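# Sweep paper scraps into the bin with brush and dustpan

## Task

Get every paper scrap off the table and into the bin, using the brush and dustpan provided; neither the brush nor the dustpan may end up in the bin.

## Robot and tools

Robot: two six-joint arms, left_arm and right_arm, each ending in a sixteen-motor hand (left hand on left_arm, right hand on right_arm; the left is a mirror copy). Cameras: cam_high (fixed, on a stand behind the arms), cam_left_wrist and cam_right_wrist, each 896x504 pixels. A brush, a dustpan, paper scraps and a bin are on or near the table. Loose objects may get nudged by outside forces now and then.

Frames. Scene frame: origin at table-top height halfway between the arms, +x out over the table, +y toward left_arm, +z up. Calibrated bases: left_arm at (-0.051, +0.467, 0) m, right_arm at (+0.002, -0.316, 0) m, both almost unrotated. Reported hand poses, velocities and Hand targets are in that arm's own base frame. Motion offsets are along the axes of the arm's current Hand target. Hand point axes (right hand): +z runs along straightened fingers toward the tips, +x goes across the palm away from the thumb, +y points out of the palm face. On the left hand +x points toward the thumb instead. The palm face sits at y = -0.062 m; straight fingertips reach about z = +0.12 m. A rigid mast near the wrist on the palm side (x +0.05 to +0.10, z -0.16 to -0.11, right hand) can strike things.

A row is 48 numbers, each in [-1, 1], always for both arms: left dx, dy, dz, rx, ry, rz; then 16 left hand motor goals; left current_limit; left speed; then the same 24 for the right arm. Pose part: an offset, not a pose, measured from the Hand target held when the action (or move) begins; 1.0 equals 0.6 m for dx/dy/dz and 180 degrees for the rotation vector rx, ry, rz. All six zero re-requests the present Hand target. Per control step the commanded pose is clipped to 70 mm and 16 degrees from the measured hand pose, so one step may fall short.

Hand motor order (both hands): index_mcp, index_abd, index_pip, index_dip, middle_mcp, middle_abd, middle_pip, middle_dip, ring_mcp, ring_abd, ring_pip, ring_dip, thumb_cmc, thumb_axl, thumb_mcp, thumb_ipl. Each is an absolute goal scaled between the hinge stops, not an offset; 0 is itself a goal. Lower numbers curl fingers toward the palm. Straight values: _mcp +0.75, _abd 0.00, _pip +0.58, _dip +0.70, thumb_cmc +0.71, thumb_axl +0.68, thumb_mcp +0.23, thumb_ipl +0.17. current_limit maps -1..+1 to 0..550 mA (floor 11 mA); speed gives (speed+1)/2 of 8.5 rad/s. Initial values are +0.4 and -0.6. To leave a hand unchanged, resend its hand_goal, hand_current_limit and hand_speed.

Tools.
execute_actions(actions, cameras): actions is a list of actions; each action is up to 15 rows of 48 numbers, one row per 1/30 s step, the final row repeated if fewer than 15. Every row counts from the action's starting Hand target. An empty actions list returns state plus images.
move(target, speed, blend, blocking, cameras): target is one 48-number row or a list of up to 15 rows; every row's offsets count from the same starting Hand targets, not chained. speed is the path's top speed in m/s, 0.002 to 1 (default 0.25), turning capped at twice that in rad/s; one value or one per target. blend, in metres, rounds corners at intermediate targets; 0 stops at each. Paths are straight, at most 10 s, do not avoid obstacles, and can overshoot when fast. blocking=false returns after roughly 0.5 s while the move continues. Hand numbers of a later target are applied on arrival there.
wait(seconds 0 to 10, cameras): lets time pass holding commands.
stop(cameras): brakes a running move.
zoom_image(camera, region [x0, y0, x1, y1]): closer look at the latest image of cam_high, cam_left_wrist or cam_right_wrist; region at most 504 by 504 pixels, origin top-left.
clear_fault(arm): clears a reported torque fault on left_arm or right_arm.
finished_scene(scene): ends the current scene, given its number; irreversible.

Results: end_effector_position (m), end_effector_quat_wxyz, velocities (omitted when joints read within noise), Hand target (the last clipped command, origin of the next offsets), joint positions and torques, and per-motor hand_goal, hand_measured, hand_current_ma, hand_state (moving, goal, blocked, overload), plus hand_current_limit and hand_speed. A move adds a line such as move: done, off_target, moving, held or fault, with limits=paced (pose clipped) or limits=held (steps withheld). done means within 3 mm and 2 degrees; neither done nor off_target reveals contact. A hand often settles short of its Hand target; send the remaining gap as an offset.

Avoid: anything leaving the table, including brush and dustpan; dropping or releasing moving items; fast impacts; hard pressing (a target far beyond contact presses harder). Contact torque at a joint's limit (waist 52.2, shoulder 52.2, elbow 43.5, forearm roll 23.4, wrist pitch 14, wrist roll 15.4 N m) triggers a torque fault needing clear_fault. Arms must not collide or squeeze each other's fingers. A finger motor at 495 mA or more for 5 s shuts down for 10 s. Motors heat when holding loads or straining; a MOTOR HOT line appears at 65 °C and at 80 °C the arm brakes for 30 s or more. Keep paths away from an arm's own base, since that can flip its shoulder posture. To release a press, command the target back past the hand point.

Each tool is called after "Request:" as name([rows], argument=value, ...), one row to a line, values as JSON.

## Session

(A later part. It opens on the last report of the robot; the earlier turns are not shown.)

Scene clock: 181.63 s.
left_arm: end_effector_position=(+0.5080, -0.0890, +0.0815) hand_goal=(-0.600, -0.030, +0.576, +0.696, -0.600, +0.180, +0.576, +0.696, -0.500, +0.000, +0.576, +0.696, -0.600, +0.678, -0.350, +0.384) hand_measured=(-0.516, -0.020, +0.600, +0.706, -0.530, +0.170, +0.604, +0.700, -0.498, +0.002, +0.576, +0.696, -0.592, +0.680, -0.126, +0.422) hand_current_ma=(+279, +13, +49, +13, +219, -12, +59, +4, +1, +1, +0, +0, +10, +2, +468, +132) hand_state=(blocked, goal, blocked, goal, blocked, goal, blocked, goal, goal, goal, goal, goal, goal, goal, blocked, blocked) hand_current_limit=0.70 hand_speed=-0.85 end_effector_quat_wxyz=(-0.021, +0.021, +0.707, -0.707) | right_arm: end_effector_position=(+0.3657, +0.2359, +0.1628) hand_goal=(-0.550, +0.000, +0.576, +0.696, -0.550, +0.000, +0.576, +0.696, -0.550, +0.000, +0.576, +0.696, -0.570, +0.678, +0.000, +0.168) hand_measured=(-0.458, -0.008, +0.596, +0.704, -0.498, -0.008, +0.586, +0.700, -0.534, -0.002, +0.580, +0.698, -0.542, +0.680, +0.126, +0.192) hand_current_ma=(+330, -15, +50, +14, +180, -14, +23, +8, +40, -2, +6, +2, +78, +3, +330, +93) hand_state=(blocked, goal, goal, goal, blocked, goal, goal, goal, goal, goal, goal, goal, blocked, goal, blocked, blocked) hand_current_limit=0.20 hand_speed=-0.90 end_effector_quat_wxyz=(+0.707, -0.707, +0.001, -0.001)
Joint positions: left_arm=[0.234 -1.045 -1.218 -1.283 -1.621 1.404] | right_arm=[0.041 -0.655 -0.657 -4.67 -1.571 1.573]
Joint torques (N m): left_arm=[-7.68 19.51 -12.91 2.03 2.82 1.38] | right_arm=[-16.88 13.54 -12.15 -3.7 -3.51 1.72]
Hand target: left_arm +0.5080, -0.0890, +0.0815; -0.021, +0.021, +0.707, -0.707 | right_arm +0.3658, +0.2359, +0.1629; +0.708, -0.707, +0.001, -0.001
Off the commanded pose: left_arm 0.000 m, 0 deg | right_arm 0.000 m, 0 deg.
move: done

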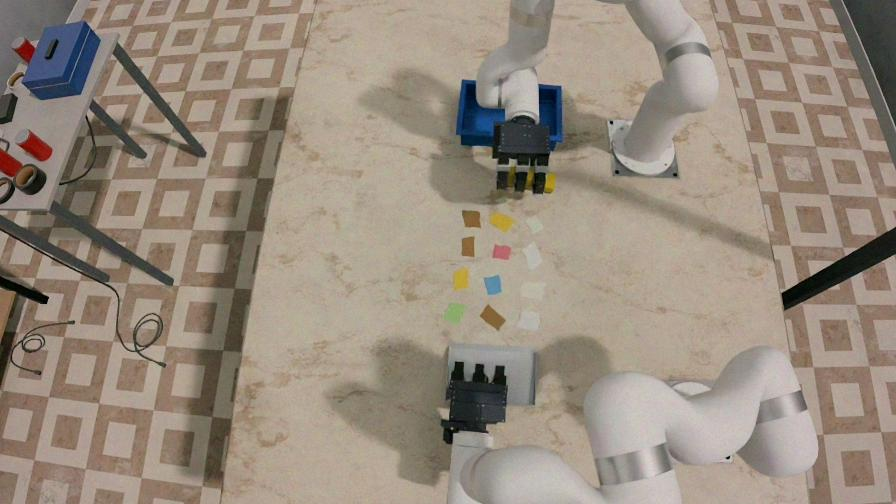

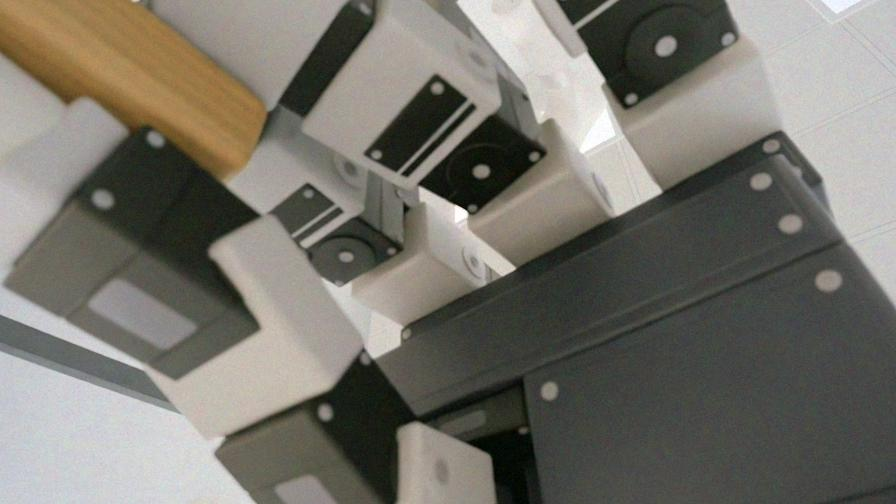

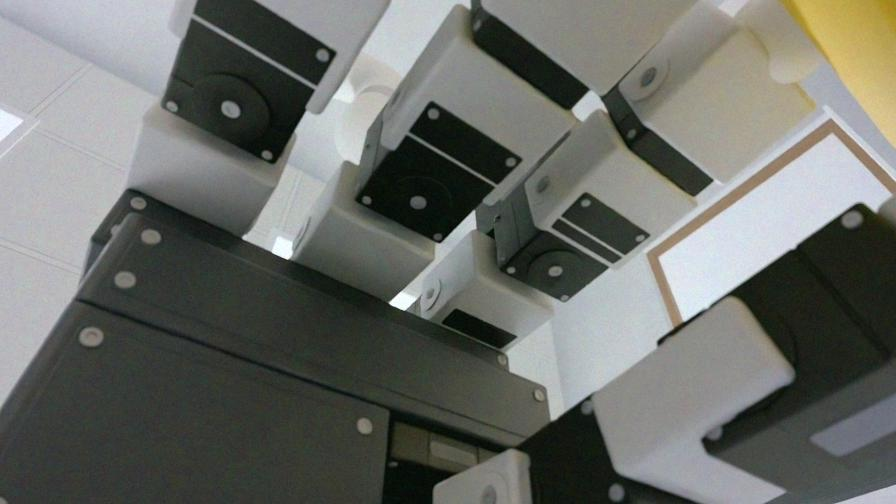

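Request:
move([
  [0,0,0,0,0,0,-0.6,-0.03,0.576,0.696,-0.6,0.18,0.576,0.696,-0.5,0,0.576,0.696,-0.6,0.678,-0.35,0.384,0.7,-0.85,0.028,0,-0.033,0,0,0,-0.55,0,0.576,0.696,-0.55,0,0.576,0.696,-0.55,0,0.576,0.696,-0.571,0.678,0.0,0.168,0.2,-0.9],
  [0,0,0,0,0,0,-0.6,-0.03,0.576,0.696,-0.6,0.18,0.576,0.696,-0.5,0,0.576,0.696,-0.6,0.678,-0.35,0.384,0.7,-0.85,0.028,0.138,-0.033,0,0,0,-0.55,0,0.576,0.696,-0.55,0,0.576,0.696,-0.55,0,0.576,0.696,-0.571,0.678,0.0,0.168,0.2,-0.9],
], speed=[0.15,0.06], cameras=["cam_high","cam_right_wrist"])

Request:
zoom_image(camera="cam_high", region=[440, 70, 600, 240])

Scene clock: 186.10 s.
left_arm: end_effector_position=(+0.5080, -0.0890, +0.0815) hand_goal=(-0.600, -0.030, +0.576, +0.696, -0.600, +0.180, +0.576, +0.696, -0.500, +0.000, +0.576, +0.696, -0.600, +0.678, -0.350, +0.384) hand_measured=(-0.516, -0.020, +0.600, +0.706, -0.530, +0.170, +0.604, +0.700, -0.498, +0.002, +0.576, +0.696, -0.592, +0.680, -0.126, +0.422) hand_current_ma=(+279, +13, +49, +13, +219, -12, +59, +4, +1, +1, +0, +0, +10, +2, +467, +132) hand_state=(blocked, goal, blocked, goal, blocked, goal, blocked, goal, goal, goal, goal, goal, goal, goal, blocked, blocked) hand_current_limit=0.70 hand_speed=-0.85 end_effector_quat_wxyz=(-0.021, +0.021, +0.707, -0.707) | right_arm: end_effector_position=(+0.3826, +0.2161, +0.0801) hand_goal=(-0.550, +0.000, +0.576, +0.696, -0.550, +0.000, +0.576, +0.696, -0.550, +0.000, +0.576, +0.696, -0.570, +0.678, +0.000, +0.168) hand_measured=(-0.458, -0.008, +0.596, +0.704, -0.498, -0.008, +0.586, +0.700, -0.534, -0.002, +0.580, +0.698, -0.542, +0.680, +0.126, +0.192) hand_current_ma=(+330, -15, +50, +14, +180, -14, +23, +8, +39, -2, +6, +2, +78, +3, +330, +93) hand_state=(blocked, goal, goal, goal, blocked, goal, goal, goal, goal, goal, goal, goal, blocked, goal, blocked, blocked) hand_current_limit=0.20 hand_speed=-0.90 end_effector_quat_wxyz=(+0.707, -0.707, +0.001, -0.001)
Joint positions: left_arm=[0.234 -1.045 -1.218 -1.283 -1.621 1.404] | right_arm=[-0.01 -0.903 -0.785 -4.721 -1.571 1.452]
Joint torques (N m): left_arm=[-6.89 19.03 -12.41 1.68 2.7 1.37] | right_arm=[15.69 15.29 -10.35 2.08 -0.24 -1.81]
Hand target: left_arm +0.5080, -0.0890, +0.0815; -0.021, +0.021, +0.707, -0.707 | right_arm +0.3825, +0.2162, +0.0801; +0.708, -0.707, +0.001, -0.001
Off the commanded pose: left_arm 0.000 m, 0 deg | right_arm 0.000 m, 0 deg.
move: done
Images, in order (width x height): cam_high 896x504, cam_right_wrist 896x504.

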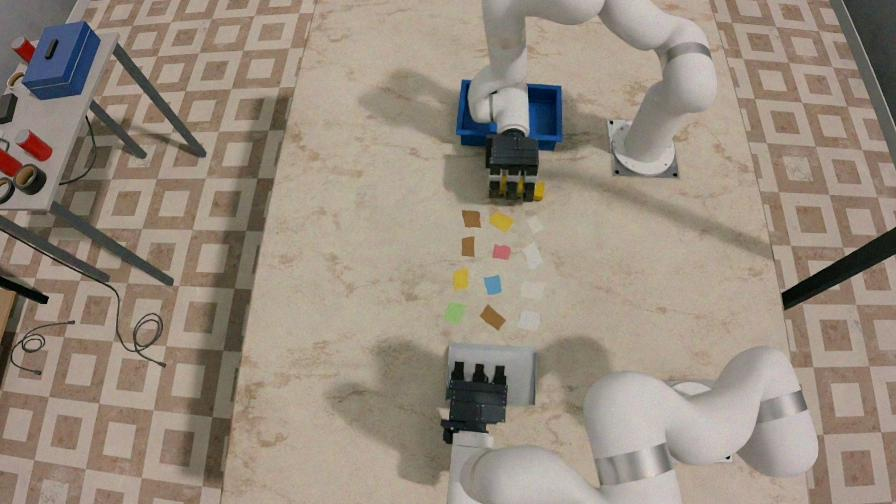

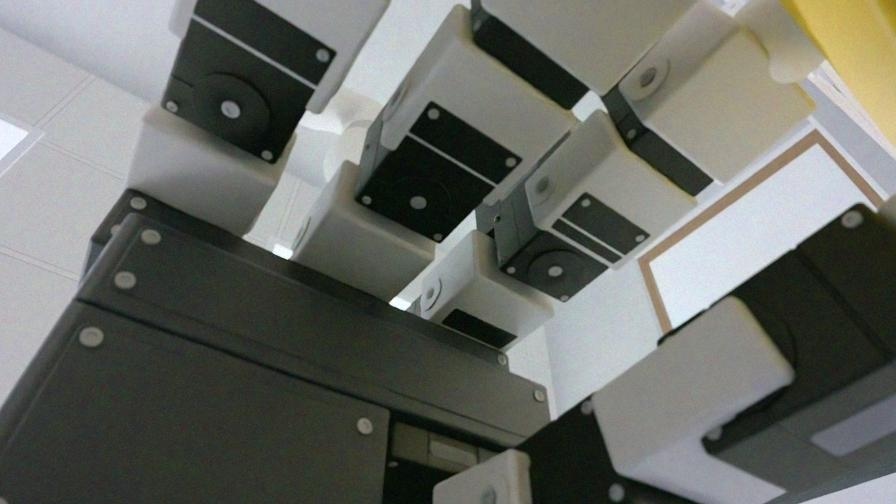

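Scaled by 2.965 from the camera's 896x504 image, which has a finer 1280x720 frame.

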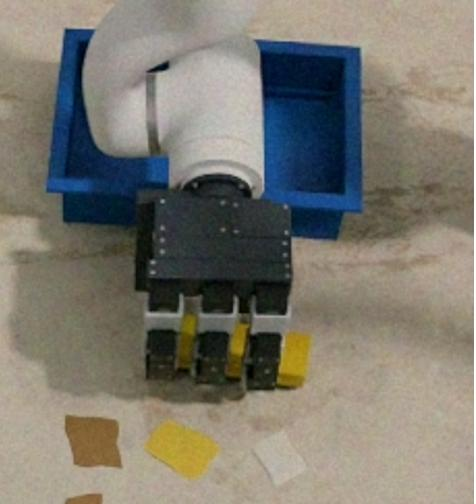

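Request:
move([
  [0,0,0,0,0,0,-0.6,-0.03,0.576,0.696,-0.6,0.18,0.576,0.696,-0.5,0,0.576,0.696,-0.6,0.678,-0.35,0.384,0.7,-0.85,0,0.0085,0,0,0,0,-0.55,0,0.576,0.696,-0.55,0,0.576,0.696,-0.55,0,0.576,0.696,-0.571,0.678,0.0,0.168,0.2,-0.9],
  [0,0,0,0,0,0,-0.6,-0.03,0.576,0.696,-0.6,0.18,0.576,0.696,-0.5,0,0.576,0.696,-0.6,0.678,-0.35,0.384,0.7,-0.85,0,0.0085,0.1,0,0,0,-0.55,0,0.576,0.696,-0.55,0,0.576,0.696,-0.55,0,0.576,0.696,-0.571,0.678,0.0,0.168,0.2,-0.9],
], speed=[0.03,0.05], cameras=["cam_high"])

Request:
zoom_image(camera="cam_high", region=[430, 130, 590, 300])

Scene clock: 188.87 s.
left_arm: end_effector_position=(+0.5080, -0.0890, +0.0815) hand_goal=(-0.600, -0.030, +0.576, +0.696, -0.600, +0.180, +0.576, +0.696, -0.500, +0.000, +0.576, +0.696, -0.600, +0.678, -0.350, +0.384) hand_measured=(-0.516, -0.020, +0.600, +0.706, -0.530, +0.170, +0.604, +0.700, -0.498, +0.002, +0.576, +0.696, -0.592, +0.680, -0.126, +0.422) hand_current_ma=(+279, +13, +49, +13, +219, -12, +59, +4, +1, +1, +0, +0, +10, +2, +467, +132) hand_state=(blocked, goal, blocked, goal, blocked, goal, blocked, goal, goal, goal, goal, goal, goal, goal, blocked, blocked) hand_current_limit=0.70 hand_speed=-0.85 end_effector_quat_wxyz=(-0.021, +0.021, +0.707, -0.707) | right_arm: end_effector_position=(+0.3826, +0.2761, +0.0750) hand_goal=(-0.550, +0.000, +0.576, +0.696, -0.550, +0.000, +0.576, +0.696, -0.550, +0.000, +0.576, +0.696, -0.570, +0.678, +0.000, +0.168) hand_measured=(-0.458, -0.008, +0.596, +0.704, -0.498, -0.008, +0.586, +0.700, -0.536, -0.002, +0.580, +0.698, -0.542, +0.680, +0.126, +0.192) hand_current_ma=(+330, -16, +50, +15, +177, -14, +23, +8, +34, -2, +6, +2, +80, +4, +330, +93) hand_state=(blocked, goal, goal, goal, blocked, goal, goal, goal, goal, goal, goal, goal, blocked, goal, blocked, blocked) hand_current_limit=0.20 hand_speed=-0.90 end_effector_quat_wxyz=(+0.708, -0.707, +0.001, -0.001)
Joint positions: left_arm=[0.234 -1.045 -1.218 -1.283 -1.621 1.404] | right_arm=[0.137 -0.919 -0.801 -4.574 -1.588 1.454]
Joint torques (N m): left_arm=[-8.71 19.99 -12.26 1.97 2.78 1.58] | right_arm=[16.26 16.18 -10.25 2.32 -4.58 1.77]
Hand target: left_arm +0.5080, -0.0890, +0.0815; -0.021, +0.021, +0.707, -0.707 | right_arm +0.3826, +0.2762, +0.0750; +0.708, -0.707, +0.001, -0.001
Off the commanded pose: left_arm 0.000 m, 0 deg | right_arm 0.000 m, 0 deg.
move: done
Images, in order (width x height): cam_high 896x504.

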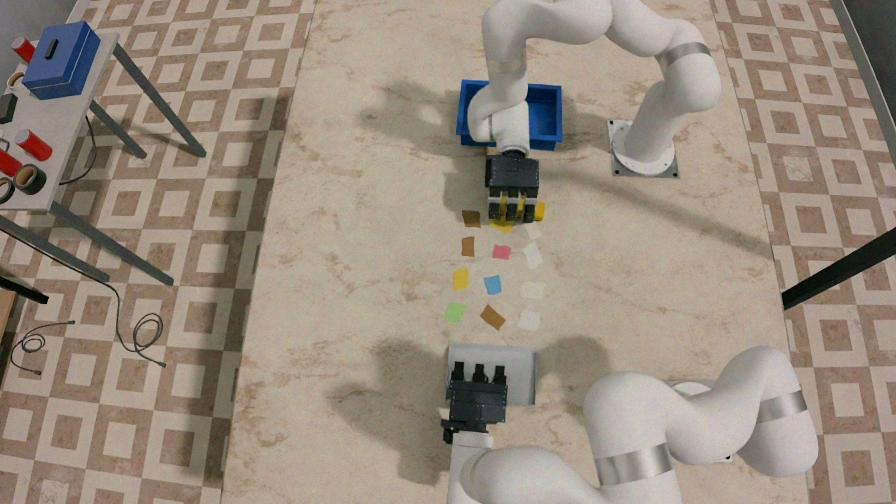

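Scaled by 2.965 from the camera's 896x504 image, which has a finer 1280x720 frame.

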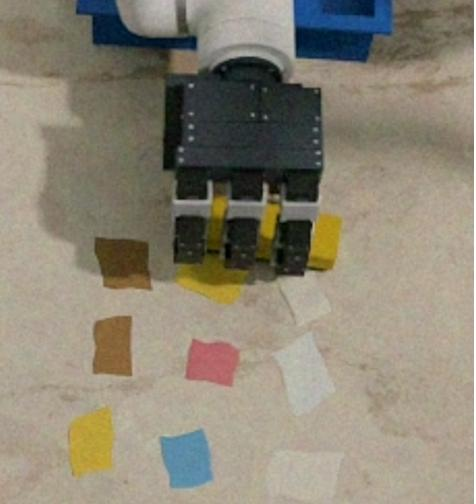

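Request:
move(target=[0,0,0,0,0,0,-0.6,-0.03,0.576,0.696,-0.6,0.18,0.576,0.696,-0.5,0,0.576,0.696,-0.6,0.678,-0.35,0.384,0.7,-0.85,0,0.0,0.2,0,0,0,-0.55,0,0.576,0.696,-0.55,0,0.576,0.696,-0.55,0,0.576,0.696,-0.571,0.678,0.0,0.168,0.2,-0.9], speed=0.06, cameras=["cam_high"])

Request:
zoom_image(camera="cam_high", region=[430, 170, 590, 340])

Scene clock: 191.67 s.
left_arm: end_effector_position=(+0.5080, -0.0890, +0.0815) hand_goal=(-0.600, -0.030, +0.576, +0.696, -0.600, +0.180, +0.576, +0.696, -0.500, +0.000, +0.576, +0.696, -0.600, +0.678, -0.350, +0.384) hand_measured=(-0.516, -0.020, +0.600, +0.706, -0.530, +0.170, +0.604, +0.700, -0.498, +0.002, +0.576, +0.696, -0.592, +0.680, -0.126, +0.422) hand_current_ma=(+279, +13, +49, +13, +219, -12, +59, +4, +1, +1, +0, +0, +10, +2, +467, +132) hand_state=(blocked, goal, blocked, goal, blocked, goal, blocked, goal, goal, goal, goal, goal, goal, goal, blocked, blocked) hand_current_limit=0.70 hand_speed=-0.85 end_effector_quat_wxyz=(-0.021, +0.021, +0.707, -0.707) | right_arm: end_effector_position=(+0.3828, +0.3961, +0.0752) hand_goal=(-0.550, +0.000, +0.576, +0.696, -0.550, +0.000, +0.576, +0.696, -0.550, +0.000, +0.576, +0.696, -0.570, +0.678, +0.000, +0.168) hand_measured=(-0.458, -0.010, +0.596, +0.704, -0.500, -0.008, +0.586, +0.700, -0.540, -0.002, +0.580, +0.698, -0.540, +0.680, +0.126, +0.192) hand_current_ma=(+330, -17, +51, +16, +167, -14, +23, +8, +23, -2, +6, +2, +84, +4, +330, +95) hand_state=(blocked, goal, blocked, goal, blocked, goal, goal, goal, goal, goal, goal, goal, blocked, goal, blocked, blocked) hand_current_limit=0.20 hand_speed=-0.90 end_effector_quat_wxyz=(+0.708, -0.707, +0.001, -0.001)
Joint positions: left_arm=[0.234 -1.045 -1.218 -1.283 -1.621 1.404] | right_arm=[0.41 -0.942 -0.887 -4.302 -1.594 1.52]
Joint torques (N m): left_arm=[-8.15 19.94 -12.49 1.91 2.82 1.34] | right_arm=[18.17 18.01 -11.6 2.85 1.23 1.62]
Hand target: left_arm +0.5080, -0.0890, +0.0815; -0.021, +0.021, +0.707, -0.707 | right_arm +0.3828, +0.3962, +0.0752; +0.708, -0.707, +0.001, -0.001
Off the commanded pose: left_arm 0.000 m, 0 deg | right_arm 0.000 m, 0 deg.
move: done
Images, in order (width x height): cam_high 896x504.

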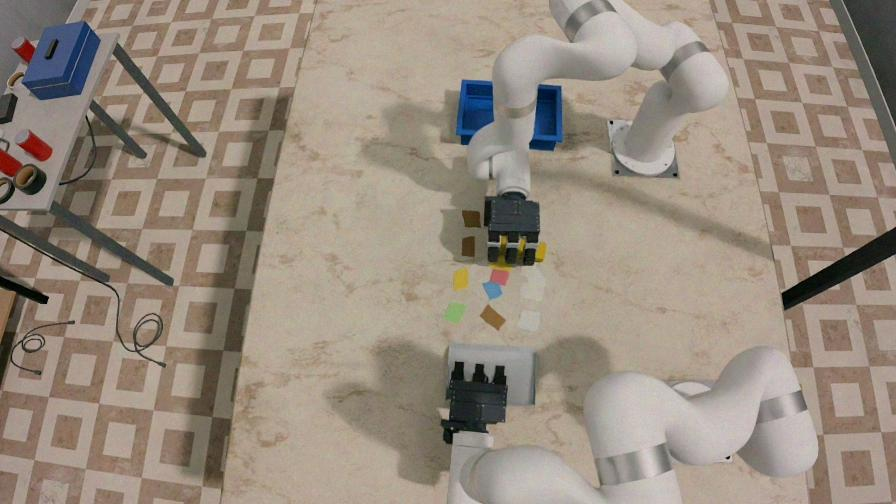

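Scaled by 2.965 from the camera's 896x504 image, which has a finer 1280x720 frame.

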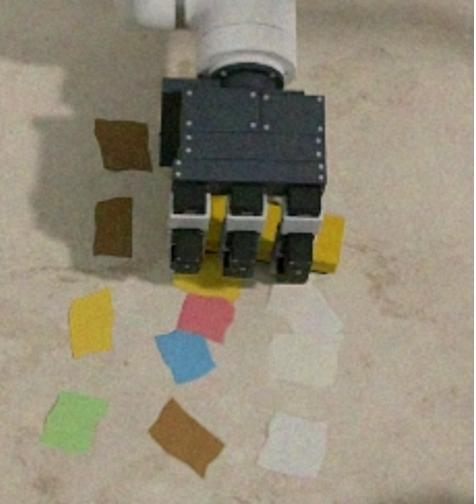

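Request:
move([
  [0,-0.02,0,0,0,0,-0.6,-0.03,0.576,0.696,-0.6,0.18,0.576,0.696,-0.5,0,0.576,0.696,-0.6,0.678,-0.35,0.384,0.7,-0.85,0,0.0,0,0,0,0,-0.55,0,0.576,0.696,-0.55,0,0.576,0.696,-0.55,0,0.576,0.696,-0.571,0.678,0.0,0.168,0.2,-0.9],
  [0.067,-0.02,0,0,0,0,-0.6,-0.03,0.576,0.696,-0.6,0.18,0.576,0.696,-0.5,0,0.576,0.696,-0.6,0.678,-0.35,0.384,0.7,-0.85,0,0.0,0,0,0,0,-0.55,0,0.576,0.696,-0.55,0,0.576,0.696,-0.55,0,0.576,0.696,-0.571,0.678,0.0,0.168,0.2,-0.9],
  [0.067,0,0,0,0,0,-0.6,-0.03,0.576,0.696,-0.6,0.18,0.576,0.696,-0.5,0,0.576,0.696,-0.6,0.678,-0.35,0.384,0.7,-0.85,0,0.0,0,0,0,0,-0.55,0,0.576,0.696,-0.55,0,0.576,0.696,-0.55,0,0.576,0.696,-0.571,0.678,0.0,0.168,0.2,-0.9],
], speed=0.05, cameras=["cam_high"])

Request:
zoom_image(camera="cam_high", region=[420, 250, 580, 420])

Scene clock: 195.53 s.
left_arm: end_effector_position=(+0.4679, -0.0867, +0.0816) hand_goal=(-0.600, -0.030, +0.576, +0.696, -0.600, +0.180, +0.576, +0.696, -0.500, +0.000, +0.576, +0.696, -0.600, +0.678, -0.350, +0.384) hand_measured=(-0.516, -0.018, +0.602, +0.708, -0.530, +0.170, +0.604, +0.702, -0.498, +0.002, +0.576, +0.696, -0.590, +0.680, -0.126, +0.422) hand_current_ma=(+277, +14, +52, +18, +213, -12, +59, +8, +1, +1, +0, +0, +13, +2, +467, +132) hand_state=(blocked, goal, blocked, goal, blocked, goal, blocked, goal, goal, goal, goal, goal, goal, goal, blocked, blocked) hand_current_limit=0.70 hand_speed=-0.85 end_effector_quat_wxyz=(-0.021, +0.021, +0.706, -0.707) | right_arm: end_effector_position=(+0.3828, +0.3962, +0.0752) hand_goal=(-0.550, +0.000, +0.576, +0.696, -0.550, +0.000, +0.576, +0.696, -0.550, +0.000, +0.576, +0.696, -0.570, +0.678, +0.000, +0.168) hand_measured=(-0.458, -0.010, +0.596, +0.704, -0.502, -0.008, +0.586, +0.700, -0.540, -0.002, +0.580, +0.698, -0.540, +0.680, +0.126, +0.192) hand_current_ma=(+330, -17, +51, +16, +166, -14, +23, +8, +22, -2, +6, +2, +84, +4, +330, +95) hand_state=(blocked, goal, blocked, goal, blocked, goal, goal, goal, goal, goal, goal, goal, blocked, goal, blocked, blocked) hand_current_limit=0.20 hand_speed=-0.90 end_effector_quat_wxyz=(+0.708, -0.707, +0.001, -0.001)
Joint positions: left_arm=[0.256 -0.999 -1.1 -1.258 -1.603 1.474] | right_arm=[0.41 -0.942 -0.887 -4.302 -1.594 1.52]
Joint torques (N m): left_arm=[1.78 16.45 -12.62 1.98 2.62 1.66] | right_arm=[15.51 16.43 -11.12 2.57 1.22 1.48]
Hand target: left_arm +0.4678, -0.0867, +0.0815; -0.021, +0.021, +0.707, -0.707 | right_arm +0.3828, +0.3962, +0.0752; +0.708, -0.707, +0.001, -0.001
Off the commanded pose: left_arm 0.000 m, 0 deg | right_arm 0.000 m, 0 deg.
move: done
Images, in order (width x height): cam_high 896x504.

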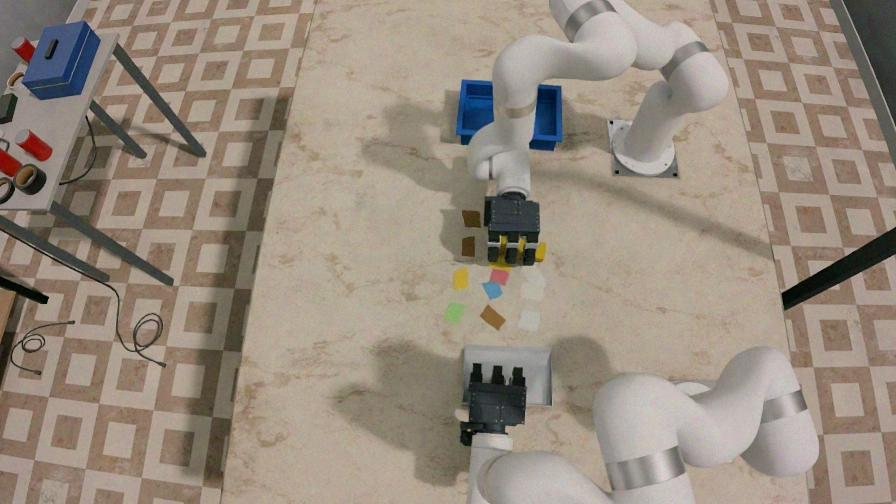

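Scaled by 2.965 from the camera's 896x504 image, which has a finer 1280x720 frame.

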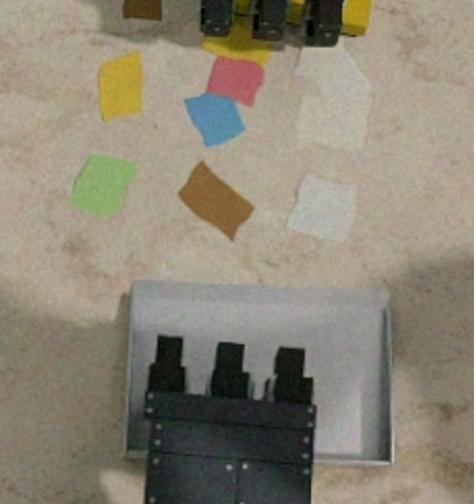

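Request:
move(target=[0,0,0,0,0,0,-0.6,-0.03,0.576,0.696,-0.6,0.18,0.576,0.696,-0.5,0,0.576,0.696,-0.6,0.678,-0.35,0.384,0.7,-0.85,0,0.0,0.15,0,0,0,-0.55,0,0.576,0.696,-0.55,0,0.576,0.696,-0.55,0,0.576,0.696,-0.571,0.678,0.0,0.168,0.2,-0.9], speed=0.05, cameras=["cam_high"])

Request:
zoom_image(camera="cam_high", region=[420, 250, 580, 420])

Scene clock: 198.03 s.
left_arm: end_effector_position=(+0.4679, -0.0867, +0.0815) hand_goal=(-0.600, -0.030, +0.576, +0.696, -0.600, +0.180, +0.576, +0.696, -0.500, +0.000, +0.576, +0.696, -0.600, +0.678, -0.350, +0.384) hand_measured=(-0.516, -0.018, +0.602, +0.708, -0.530, +0.170, +0.604, +0.702, -0.498, +0.002, +0.576, +0.696, -0.590, +0.680, -0.126, +0.422) hand_current_ma=(+277, +14, +52, +18, +213, -12, +59, +8, +1, +1, +0, +0, +13, +2, +467, +132) hand_state=(blocked, goal, blocked, goal, blocked, goal, blocked, goal, goal, goal, goal, goal, goal, goal, blocked, blocked) hand_current_limit=0.70 hand_speed=-0.85 end_effector_quat_wxyz=(-0.021, +0.021, +0.707, -0.707) | right_arm: end_effector_position=(+0.3830, +0.4861, +0.0753) hand_goal=(-0.550, +0.000, +0.576, +0.696, -0.550, +0.000, +0.576, +0.696, -0.550, +0.000, +0.576, +0.696, -0.570, +0.678, +0.000, +0.168) hand_measured=(-0.458, -0.010, +0.596, +0.704, -0.504, -0.008, +0.586, +0.700, -0.546, -0.002, +0.580, +0.698, -0.538, +0.680, +0.126, +0.192) hand_current_ma=(+330, -20, +51, +16, +152, -14, +23, +8, +6, -2, +5, +2, +93, +4, +330, +96) hand_state=(blocked, goal, blocked, goal, blocked, goal, goal, goal, goal, goal, goal, goal, blocked, goal, blocked, blocked) hand_current_limit=0.20 hand_speed=-0.90 end_effector_quat_wxyz=(+0.708, -0.707, +0.001, -0.001)
Joint positions: left_arm=[0.256 -0.999 -1.1 -1.258 -1.603 1.474] | right_arm=[0.581 -0.978 -1.005 -4.13 -1.557 1.593]
Joint torques (N m): left_arm=[-9.25 18.18 -10.82 1.01 2.67 1.45] | right_arm=[17.1 18.47 -11.89 2.61 1.63 1.44]
Hand target: left_arm +0.4678, -0.0867, +0.0815; -0.021, +0.021, +0.707, -0.707 | right_arm +0.3830, +0.4862, +0.0753; +0.708, -0.707, +0.001, -0.001
Off the commanded pose: left_arm 0.000 m, 0 deg | right_arm 0.000 m, 0 deg.
move: done
Images, in order (width x height): cam_high 896x504.

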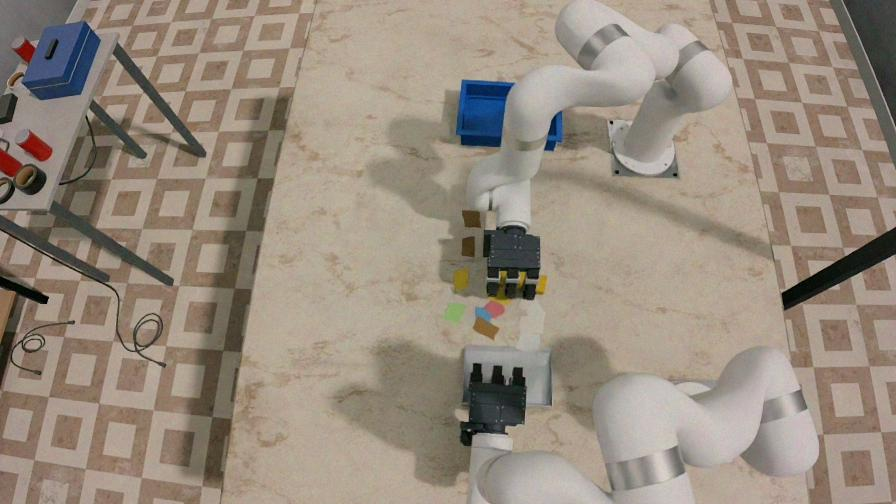

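Scaled by 2.965 from the camera's 896x504 image, which has a finer 1280x720 frame.

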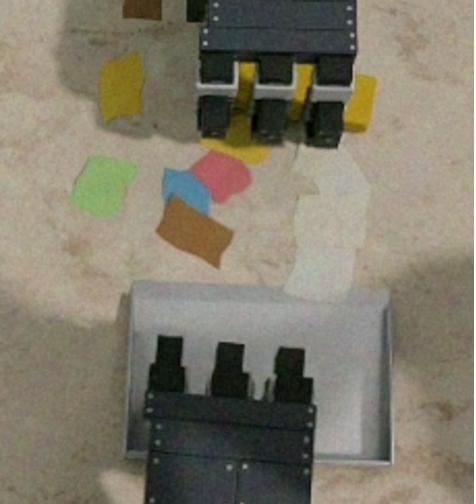

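Request:
move(target=[0,0,0,0,0,0,-0.6,-0.03,0.576,0.696,-0.6,0.18,0.576,0.696,-0.5,0,0.576,0.696,-0.6,0.678,-0.35,0.384,0.7,-0.85,0,0.0,0.07,0,0,0,-0.55,0,0.576,0.696,-0.55,0,0.576,0.696,-0.55,0,0.576,0.696,-0.571,0.678,0.0,0.168,0.2,-0.9], speed=0.05, cameras=["cam_high"])

Request:
zoom_image(camera="cam_high", region=[420, 250, 580, 420])

Scene clock: 199.67 s.
left_arm: end_effector_position=(+0.4679, -0.0867, +0.0815) hand_goal=(-0.600, -0.030, +0.576, +0.696, -0.600, +0.180, +0.576, +0.696, -0.500, +0.000, +0.576, +0.696, -0.600, +0.678, -0.350, +0.384) hand_measured=(-0.516, -0.018, +0.602, +0.708, -0.530, +0.170, +0.604, +0.702, -0.498, +0.002, +0.576, +0.696, -0.590, +0.680, -0.126, +0.422) hand_current_ma=(+277, +14, +52, +18, +213, -12, +59, +8, +1, +1, +0, +0, +13, +2, +467, +132) hand_state=(blocked, goal, blocked, goal, blocked, goal, blocked, goal, goal, goal, goal, goal, goal, goal, blocked, blocked) hand_current_limit=0.70 hand_speed=-0.85 end_effector_quat_wxyz=(-0.021, +0.021, +0.707, -0.707) | right_arm: end_effector_position=(+0.3830, +0.5281, +0.0754) hand_goal=(-0.550, +0.000, +0.576, +0.696, -0.550, +0.000, +0.576, +0.696, -0.550, +0.000, +0.576, +0.696, -0.570, +0.678, +0.000, +0.168) hand_measured=(-0.458, -0.012, +0.596, +0.704, -0.504, -0.008, +0.586, +0.700, -0.548, -0.002, +0.578, +0.698, -0.538, +0.680, +0.126, +0.192) hand_current_ma=(+330, -21, +52, +16, +150, -14, +23, +8, +4, -2, +4, +2, +93, +4, +330, +96) hand_state=(blocked, goal, blocked, goal, blocked, goal, goal, goal, goal, goal, goal, goal, blocked, goal, blocked, blocked) hand_current_limit=0.20 hand_speed=-0.90 end_effector_quat_wxyz=(+0.708, -0.707, +0.001, -0.001)
Joint positions: left_arm=[0.256 -0.999 -1.1 -1.258 -1.603 1.474] | right_arm=[0.65 -1.002 -1.075 -4.062 -1.528 1.628]
Joint torques (N m): left_arm=[-7.14 18.76 -8.92 0.93 2.79 1.49] | right_arm=[18 18.51 -12.31 2.49 1.63 1.32]
Hand target: left_arm +0.4678, -0.0867, +0.0815; -0.021, +0.021, +0.707, -0.707 | right_arm +0.3830, +0.5282, +0.0754; +0.708, -0.707, +0.001, -0.001
Off the commanded pose: left_arm 0.000 m, 0 deg | right_arm 0.000 m, 0 deg.
move: done
Images, in order (width x height): cam_high 896x504.

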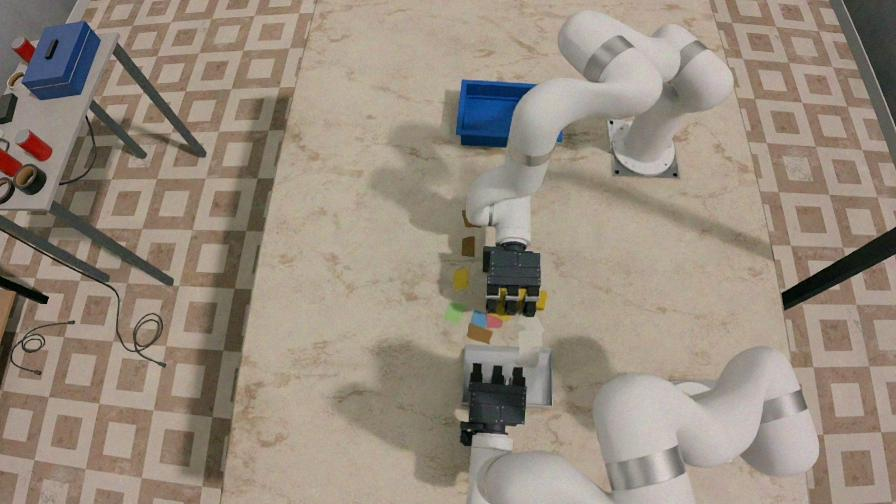

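Scaled by 2.965 from the camera's 896x504 image, which has a finer 1280x720 frame.

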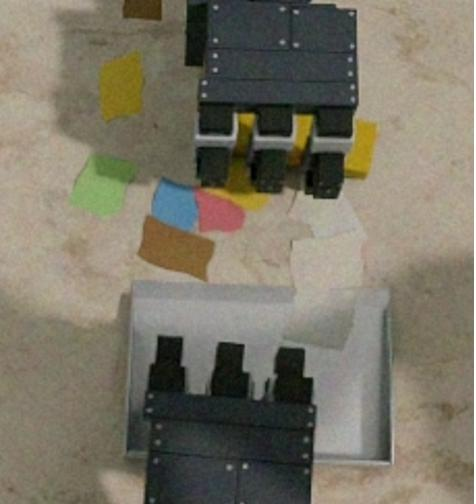

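Request:
move(target=[0,0,0,0,0,0,-0.6,-0.03,0.576,0.696,-0.6,0.18,0.576,0.696,-0.5,0,0.576,0.696,-0.6,0.678,-0.35,0.384,0.7,-0.85,0,0.0,0.09,0,0,0,-0.55,0,0.576,0.696,-0.55,0,0.576,0.696,-0.55,0,0.576,0.696,-0.571,0.678,0.0,0.168,0.2,-0.9], speed=0.05, cameras=["cam_high"])

Request:
zoom_image(camera="cam_high", region=[420, 250, 580, 420])

Scene clock: 201.63 s.
left_arm: end_effector_position=(+0.4679, -0.0867, +0.0815) hand_goal=(-0.600, -0.030, +0.576, +0.696, -0.600, +0.180, +0.576, +0.696, -0.500, +0.000, +0.576, +0.696, -0.600, +0.678, -0.350, +0.384) hand_measured=(-0.516, -0.018, +0.602, +0.708, -0.530, +0.170, +0.604, +0.702, -0.498, +0.002, +0.576, +0.696, -0.590, +0.680, -0.126, +0.422) hand_current_ma=(+277, +14, +52, +18, +213, -12, +59, +8, +1, +1, +0, +0, +13, +2, +467, +132) hand_state=(blocked, goal, blocked, goal, blocked, goal, blocked, goal, goal, goal, goal, goal, goal, goal, blocked, blocked) hand_current_limit=0.70 hand_speed=-0.85 end_effector_quat_wxyz=(-0.021, +0.021, +0.707, -0.707) | right_arm: end_effector_position=(+0.3831, +0.5821, +0.0754) hand_goal=(-0.550, +0.000, +0.576, +0.696, -0.550, +0.000, +0.576, +0.696, -0.550, +0.000, +0.576, +0.696, -0.570, +0.678, +0.000, +0.168) hand_measured=(-0.458, -0.012, +0.596, +0.704, -0.506, -0.008, +0.586, +0.700, -0.548, -0.002, +0.578, +0.698, -0.538, +0.680, +0.126, +0.192) hand_current_ma=(+330, -21, +53, +16, +149, -14, +23, +8, +3, -2, +3, +2, +93, +4, +330, +96) hand_state=(blocked, goal, blocked, goal, blocked, goal, goal, goal, goal, goal, goal, goal, blocked, goal, blocked, blocked) hand_current_limit=0.20 hand_speed=-0.90 end_effector_quat_wxyz=(+0.708, -0.707, +0.001, -0.001)
Joint positions: left_arm=[0.256 -0.999 -1.1 -1.258 -1.603 1.474] | right_arm=[0.729 -1.04 -1.178 -3.987 -1.48 1.674]
Joint torques (N m): left_arm=[-8.49 19.76 -7.77 0.2 2.67 1.52] | right_arm=[16.49 20.88 -13.3 2.32 1.65 1.5]
Hand target: left_arm +0.4678, -0.0867, +0.0815; -0.021, +0.021, +0.707, -0.707 | right_arm +0.3831, +0.5822, +0.0754; +0.708, -0.707, +0.001, -0.001
Off the commanded pose: left_arm 0.000 m, 0 deg | right_arm 0.000 m, 0 deg.
move: done
Images, in order (width x height): cam_high 896x504.

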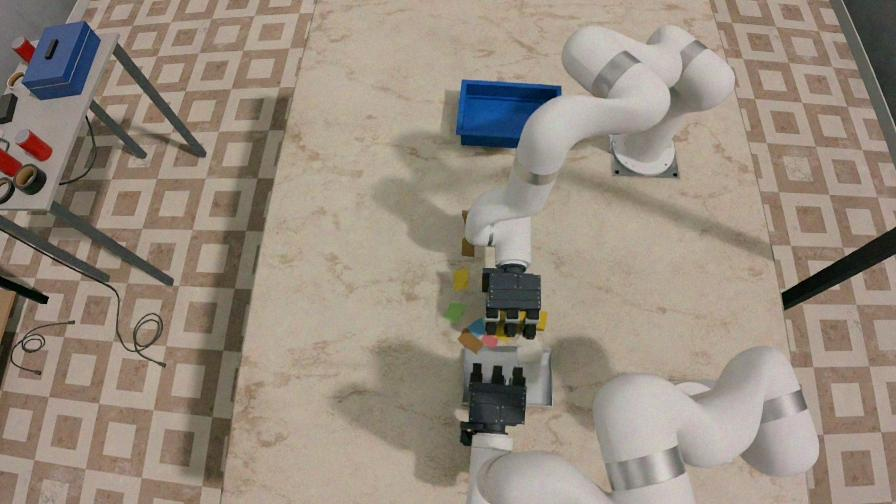

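Scaled by 2.965 from the camera's 896x504 image, which has a finer 1280x720 frame.

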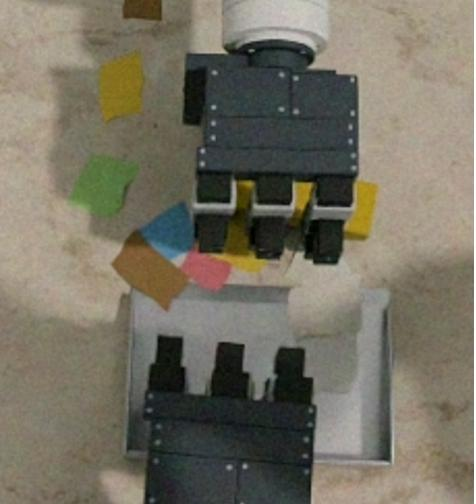

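Request:
move([
  [0,0,0,0,0,0,-0.6,-0.03,0.576,0.696,-0.6,0.18,0.576,0.696,-0.5,0,0.576,0.696,-0.6,0.678,-0.35,0.384,0.7,-0.85,0,-0.05,-0.02,0,0,0,-0.55,0,0.576,0.696,-0.55,0,0.576,0.696,-0.55,0,0.576,0.696,-0.571,0.678,0.0,0.168,0.2,-0.9],
  [0,0,0,0,0,0,-0.6,-0.03,0.576,0.696,-0.6,0.18,0.576,0.696,-0.5,0,0.576,0.696,-0.6,0.678,-0.35,0.384,0.7,-0.85,-0.083,-0.05,-0.02,0,0,0,-0.55,0,0.576,0.696,-0.55,0,0.576,0.696,-0.55,0,0.576,0.696,-0.571,0.678,0.0,0.168,0.2,-0.9],
  [0,0,0,0,0,0,-0.6,-0.03,0.576,0.696,-0.6,0.18,0.576,0.696,-0.5,0,0.576,0.696,-0.6,0.678,-0.35,0.384,0.7,-0.85,-0.083,-0.0,-0.02,0,0,0,-0.55,0,0.576,0.696,-0.55,0,0.576,0.696,-0.55,0,0.576,0.696,-0.571,0.678,0.0,0.168,0.2,-0.9],
], speed=0.08, cameras=["cam_high"])

Request:
zoom_image(camera="cam_high", region=[420, 250, 580, 420])

Scene clock: 205.13 s.
left_arm: end_effector_position=(+0.4678, -0.0867, +0.0815) hand_goal=(-0.600, -0.030, +0.576, +0.696, -0.600, +0.180, +0.576, +0.696, -0.500, +0.000, +0.576, +0.696, -0.600, +0.678, -0.350, +0.384) hand_measured=(-0.516, -0.018, +0.602, +0.708, -0.530, +0.170, +0.604, +0.702, -0.498, +0.002, +0.576, +0.696, -0.590, +0.680, -0.126, +0.422) hand_current_ma=(+277, +14, +52, +18, +213, -12, +59, +8, +1, +1, +0, +0, +13, +2, +467, +132) hand_state=(blocked, goal, blocked, goal, blocked, goal, blocked, goal, goal, goal, goal, goal, goal, goal, blocked, blocked) hand_current_limit=0.70 hand_speed=-0.85 end_effector_quat_wxyz=(-0.021, +0.021, +0.707, -0.707) | right_arm: end_effector_position=(+0.3333, +0.5703, +0.0755) hand_goal=(-0.550, +0.000, +0.576, +0.696, -0.550, +0.000, +0.576, +0.696, -0.550, +0.000, +0.576, +0.696, -0.570, +0.678, +0.000, +0.168) hand_measured=(-0.458, -0.012, +0.598, +0.704, -0.506, -0.008, +0.588, +0.700, -0.548, -0.002, +0.578, +0.698, -0.538, +0.680, +0.126, +0.192) hand_current_ma=(+330, -23, +56, +16, +149, -15, +25, +9, +4, -2, +3, +2, +93, +4, +330, +96) hand_state=(blocked, goal, blocked, goal, blocked, goal, goal, goal, goal, goal, goal, goal, blocked, goal, blocked, blocked) hand_current_limit=0.20 hand_speed=-0.90 end_effector_quat_wxyz=(+0.708, -0.707, +0.001, -0.001)
Joint positions: left_arm=[0.256 -0.999 -1.1 -1.258 -1.603 1.474] | right_arm=[0.778 -0.992 -1.045 -3.934 -1.534 1.609]
Joint torques (N m): left_arm=[-7.38 18.63 -4.93 -0.36 2.74 1.45] | right_arm=[17.53 20.63 -13.95 2.15 -4.54 -1.63]
Hand target: left_arm +0.4678, -0.0867, +0.0815; -0.021, +0.021, +0.707, -0.707 | right_arm +0.3333, +0.5703, +0.0754; +0.708, -0.707, +0.001, -0.001
Off the commanded pose: left_arm 0.000 m, 0 deg | right_arm 0.000 m, 0 deg.
move: done
Images, in order (width x height): cam_high 896x504.

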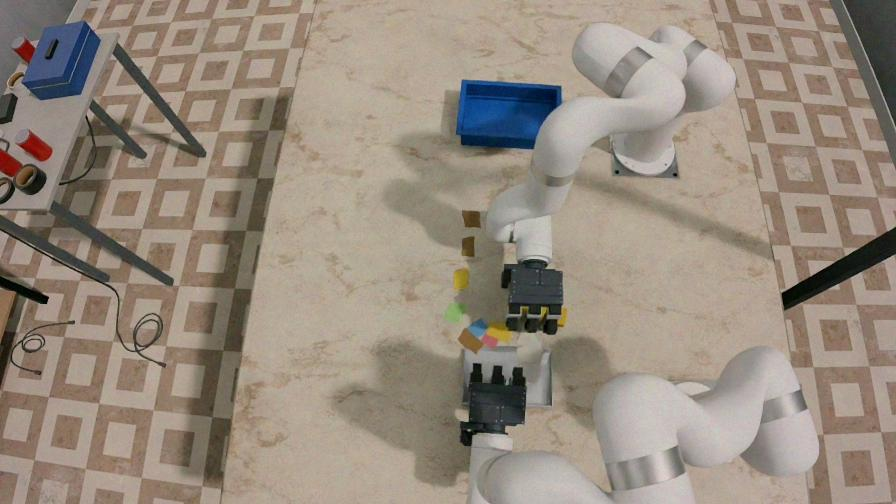

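Scaled by 2.965 from the camera's 896x504 image, which has a finer 1280x720 frame.

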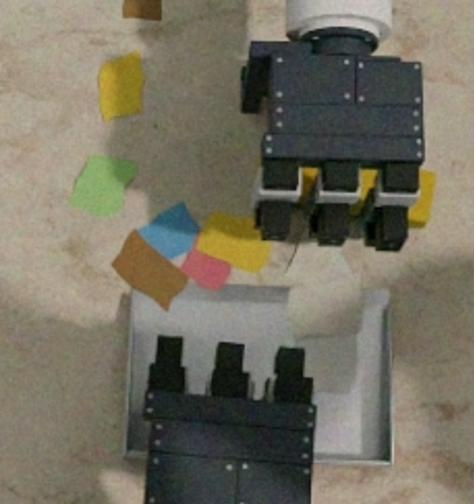

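Request:
move(target=[0,0,0,0,0,0,-0.6,-0.03,0.576,0.696,-0.6,0.18,0.576,0.696,-0.5,0,0.576,0.696,-0.6,0.678,-0.35,0.384,0.7,-0.85,0,0.0,0.075,0,0,0,-0.55,0,0.576,0.696,-0.55,0,0.576,0.696,-0.55,0,0.576,0.696,-0.571,0.678,0.0,0.168,0.2,-0.9], speed=0.05, cameras=["cam_high"])

Request:
zoom_image(camera="cam_high", region=[420, 250, 580, 420])

Scene clock: 206.80 s.
left_arm: end_effector_position=(+0.4678, -0.0867, +0.0815) hand_goal=(-0.600, -0.030, +0.576, +0.696, -0.600, +0.180, +0.576, +0.696, -0.500, +0.000, +0.576, +0.696, -0.600, +0.678, -0.350, +0.384) hand_measured=(-0.516, -0.018, +0.602, +0.708, -0.530, +0.170, +0.604, +0.702, -0.498, +0.002, +0.576, +0.696, -0.590, +0.680, -0.126, +0.422) hand_current_ma=(+277, +14, +52, +18, +213, -12, +59, +8, +1, +1, +0, +0, +13, +2, +468, +132) hand_state=(blocked, goal, blocked, goal, blocked, goal, blocked, goal, goal, goal, goal, goal, goal, goal, blocked, blocked) hand_current_limit=0.70 hand_speed=-0.85 end_effector_quat_wxyz=(-0.021, +0.021, +0.707, -0.707) | right_arm: end_effector_position=(+0.3334, +0.6152, +0.0755) hand_goal=(-0.550, +0.000, +0.576, +0.696, -0.550, +0.000, +0.576, +0.696, -0.550, +0.000, +0.576, +0.696, -0.570, +0.678, +0.000, +0.168) hand_measured=(-0.458, -0.012, +0.598, +0.704, -0.506, -0.008, +0.588, +0.702, -0.548, -0.002, +0.578, +0.698, -0.538, +0.680, +0.126, +0.192) hand_current_ma=(+330, -23, +56, +16, +149, -15, +25, +10, +5, -2, +3, +2, +93, +4, +330, +96) hand_state=(blocked, goal, blocked, goal, blocked, goal, goal, goal, goal, goal, goal, goal, blocked, goal, blocked, blocked) hand_current_limit=0.20 hand_speed=-0.90 end_effector_quat_wxyz=(+0.708, -0.707, +0.001, -0.001)
Joint positions: left_arm=[0.256 -0.999 -1.1 -1.258 -1.603 1.474] | right_arm=[0.838 -1.026 -1.142 -3.876 -1.486 1.648]
Joint torques (N m): left_arm=[-7.75 17.8 -5.46 -0.32 2.81 1.54] | right_arm=[17.17 21.03 -13.77 2.37 1.44 1.54]
Hand target: left_arm +0.4678, -0.0867, +0.0815; -0.021, +0.021, +0.707, -0.707 | right_arm +0.3334, +0.6153, +0.0755; +0.708, -0.707, +0.001, -0.001
Off the commanded pose: left_arm 0.000 m, 0 deg | right_arm 0.000 m, 0 deg.
move: done
Images, in order (width x height): cam_high 896x504.

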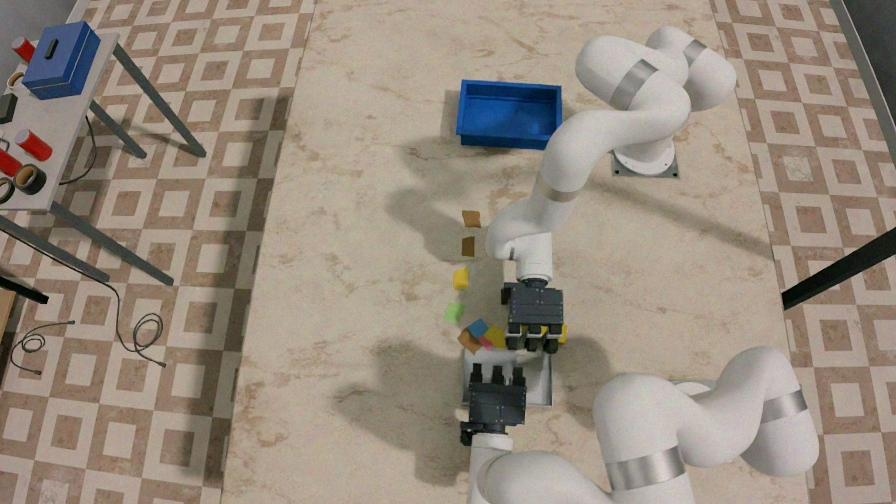

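Scaled by 2.965 from the camera's 896x504 image, which has a finer 1280x720 frame.

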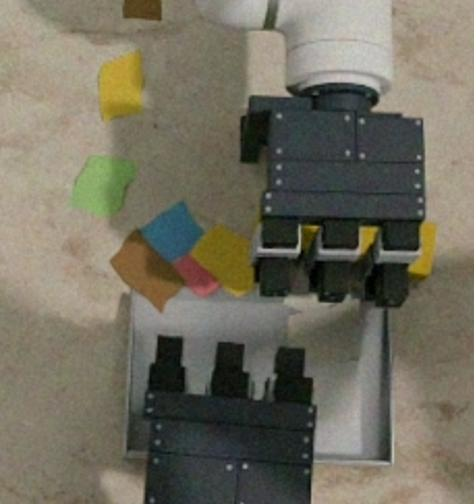

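Request:
move([
  [0,0,0,0,0,0,-0.6,-0.03,0.576,0.696,-0.6,0.18,0.576,0.696,-0.5,0,0.576,0.696,-0.6,0.678,-0.35,0.384,0.7,-0.85,0,0.0,0.015,0,0,0,-0.55,0,0.576,0.696,-0.55,0,0.576,0.696,-0.55,0,0.576,0.696,-0.571,0.678,0.0,0.168,0.2,-0.9],
  [0,0,0,0,0,0,-0.6,-0.03,0.576,0.696,-0.6,0.18,0.576,0.696,-0.5,0,0.576,0.696,-0.6,0.678,-0.35,0.384,0.7,-0.85,0,-0.06,-0.0,0,0,0,-0.55,0,0.576,0.696,-0.55,0,0.576,0.696,-0.55,0,0.576,0.696,-0.571,0.678,0.0,0.168,0.2,-0.9],
  [0,0,0,0,0,0,-0.6,-0.03,0.576,0.696,-0.6,0.18,0.576,0.696,-0.5,0,0.576,0.696,-0.6,0.678,-0.35,0.384,0.7,-0.85,0,-0.1,-0.3,0,0,0,-0.55,0,0.576,0.696,-0.55,0,0.576,0.696,-0.55,0,0.576,0.696,-0.571,0.678,0.0,0.168,0.2,-0.9],
], speed=[0.05,0.05,0.12], blend=[0,0.01,0], cameras=["cam_high"])

Request:
zoom_image(camera="cam_high", region=[420, 250, 580, 420])

Scene clock: 210.77 s.
left_arm: end_effector_position=(+0.4678, -0.0867, +0.0815) hand_goal=(-0.600, -0.030, +0.576, +0.696, -0.600, +0.180, +0.576, +0.696, -0.500, +0.000, +0.576, +0.696, -0.600, +0.678, -0.350, +0.384) hand_measured=(-0.516, -0.018, +0.602, +0.708, -0.530, +0.170, +0.604, +0.702, -0.498, +0.002, +0.576, +0.696, -0.590, +0.680, -0.126, +0.422) hand_current_ma=(+277, +14, +52, +18, +213, -12, +59, +8, +1, +1, +0, +0, +13, +2, +468, +132) hand_state=(blocked, goal, blocked, goal, blocked, goal, blocked, goal, goal, goal, goal, goal, goal, goal, blocked, blocked) hand_current_limit=0.70 hand_speed=-0.85 end_effector_quat_wxyz=(-0.021, +0.021, +0.707, -0.707) | right_arm: end_effector_position=(+0.3331, +0.4352, +0.1352) hand_goal=(-0.550, +0.000, +0.576, +0.696, -0.550, +0.000, +0.576, +0.696, -0.550, +0.000, +0.576, +0.696, -0.570, +0.678, +0.000, +0.168) hand_measured=(-0.458, -0.012, +0.598, +0.704, -0.506, -0.008, +0.588, +0.702, -0.548, -0.002, +0.578, +0.698, -0.538, +0.680, +0.126, +0.192) hand_current_ma=(+330, -23, +56, +16, +149, -15, +25, +10, +5, -2, +3, +2, +93, +4, +330, +96) hand_state=(blocked, goal, blocked, goal, blocked, goal, goal, goal, goal, goal, goal, goal, blocked, goal, blocked, blocked) hand_current_limit=0.20 hand_speed=-0.90 end_effector_quat_wxyz=(+0.708, -0.707, +0.001, -0.001)
Joint positions: left_arm=[0.256 -0.999 -1.1 -1.258 -1.603 1.474] | right_arm=[0.544 -0.759 -0.752 -4.167 -1.576 1.565]
Joint torques (N m): left_arm=[-7.03 17.18 -4.9 -0.54 2.54 1.51] | right_arm=[-17.64 42.25 -3.32 -3.81 -4.55 -1.72]
Hand target: left_arm +0.4678, -0.0867, +0.0815; -0.021, +0.021, +0.707, -0.707 | right_arm +0.3331, +0.4352, +0.1352; +0.708, -0.707, +0.001, -0.001
Off the commanded pose: left_arm 0.000 m, 0 deg | right_arm 0.000 m, 0 deg.
move: done
Images, in order (width x height): cam_high 896x504.

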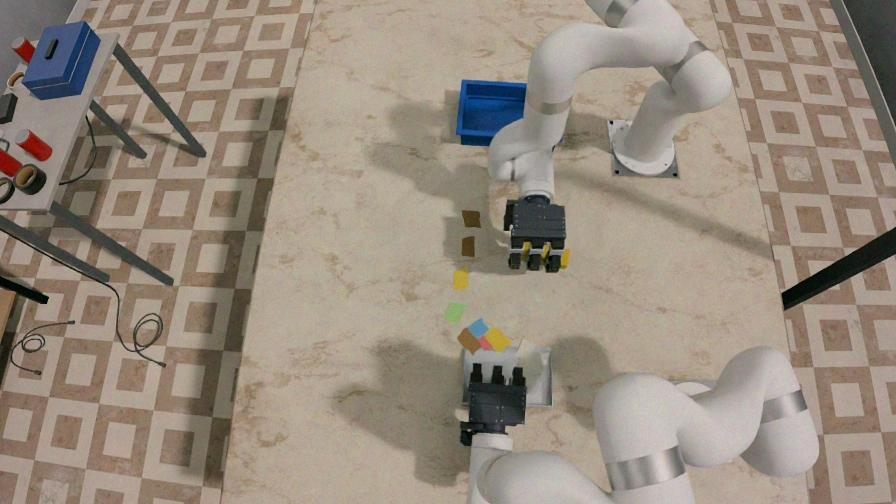

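Scaled by 2.965 from the camera's 896x504 image, which has a finer 1280x720 frame.

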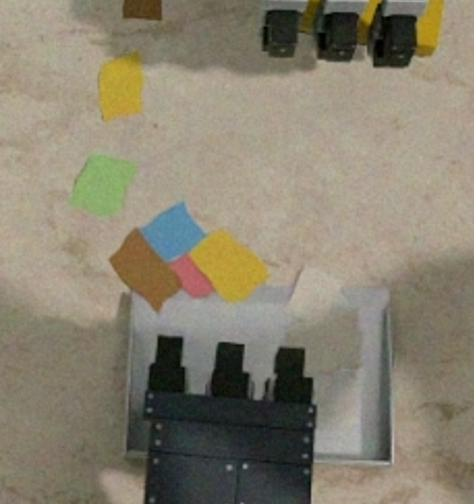

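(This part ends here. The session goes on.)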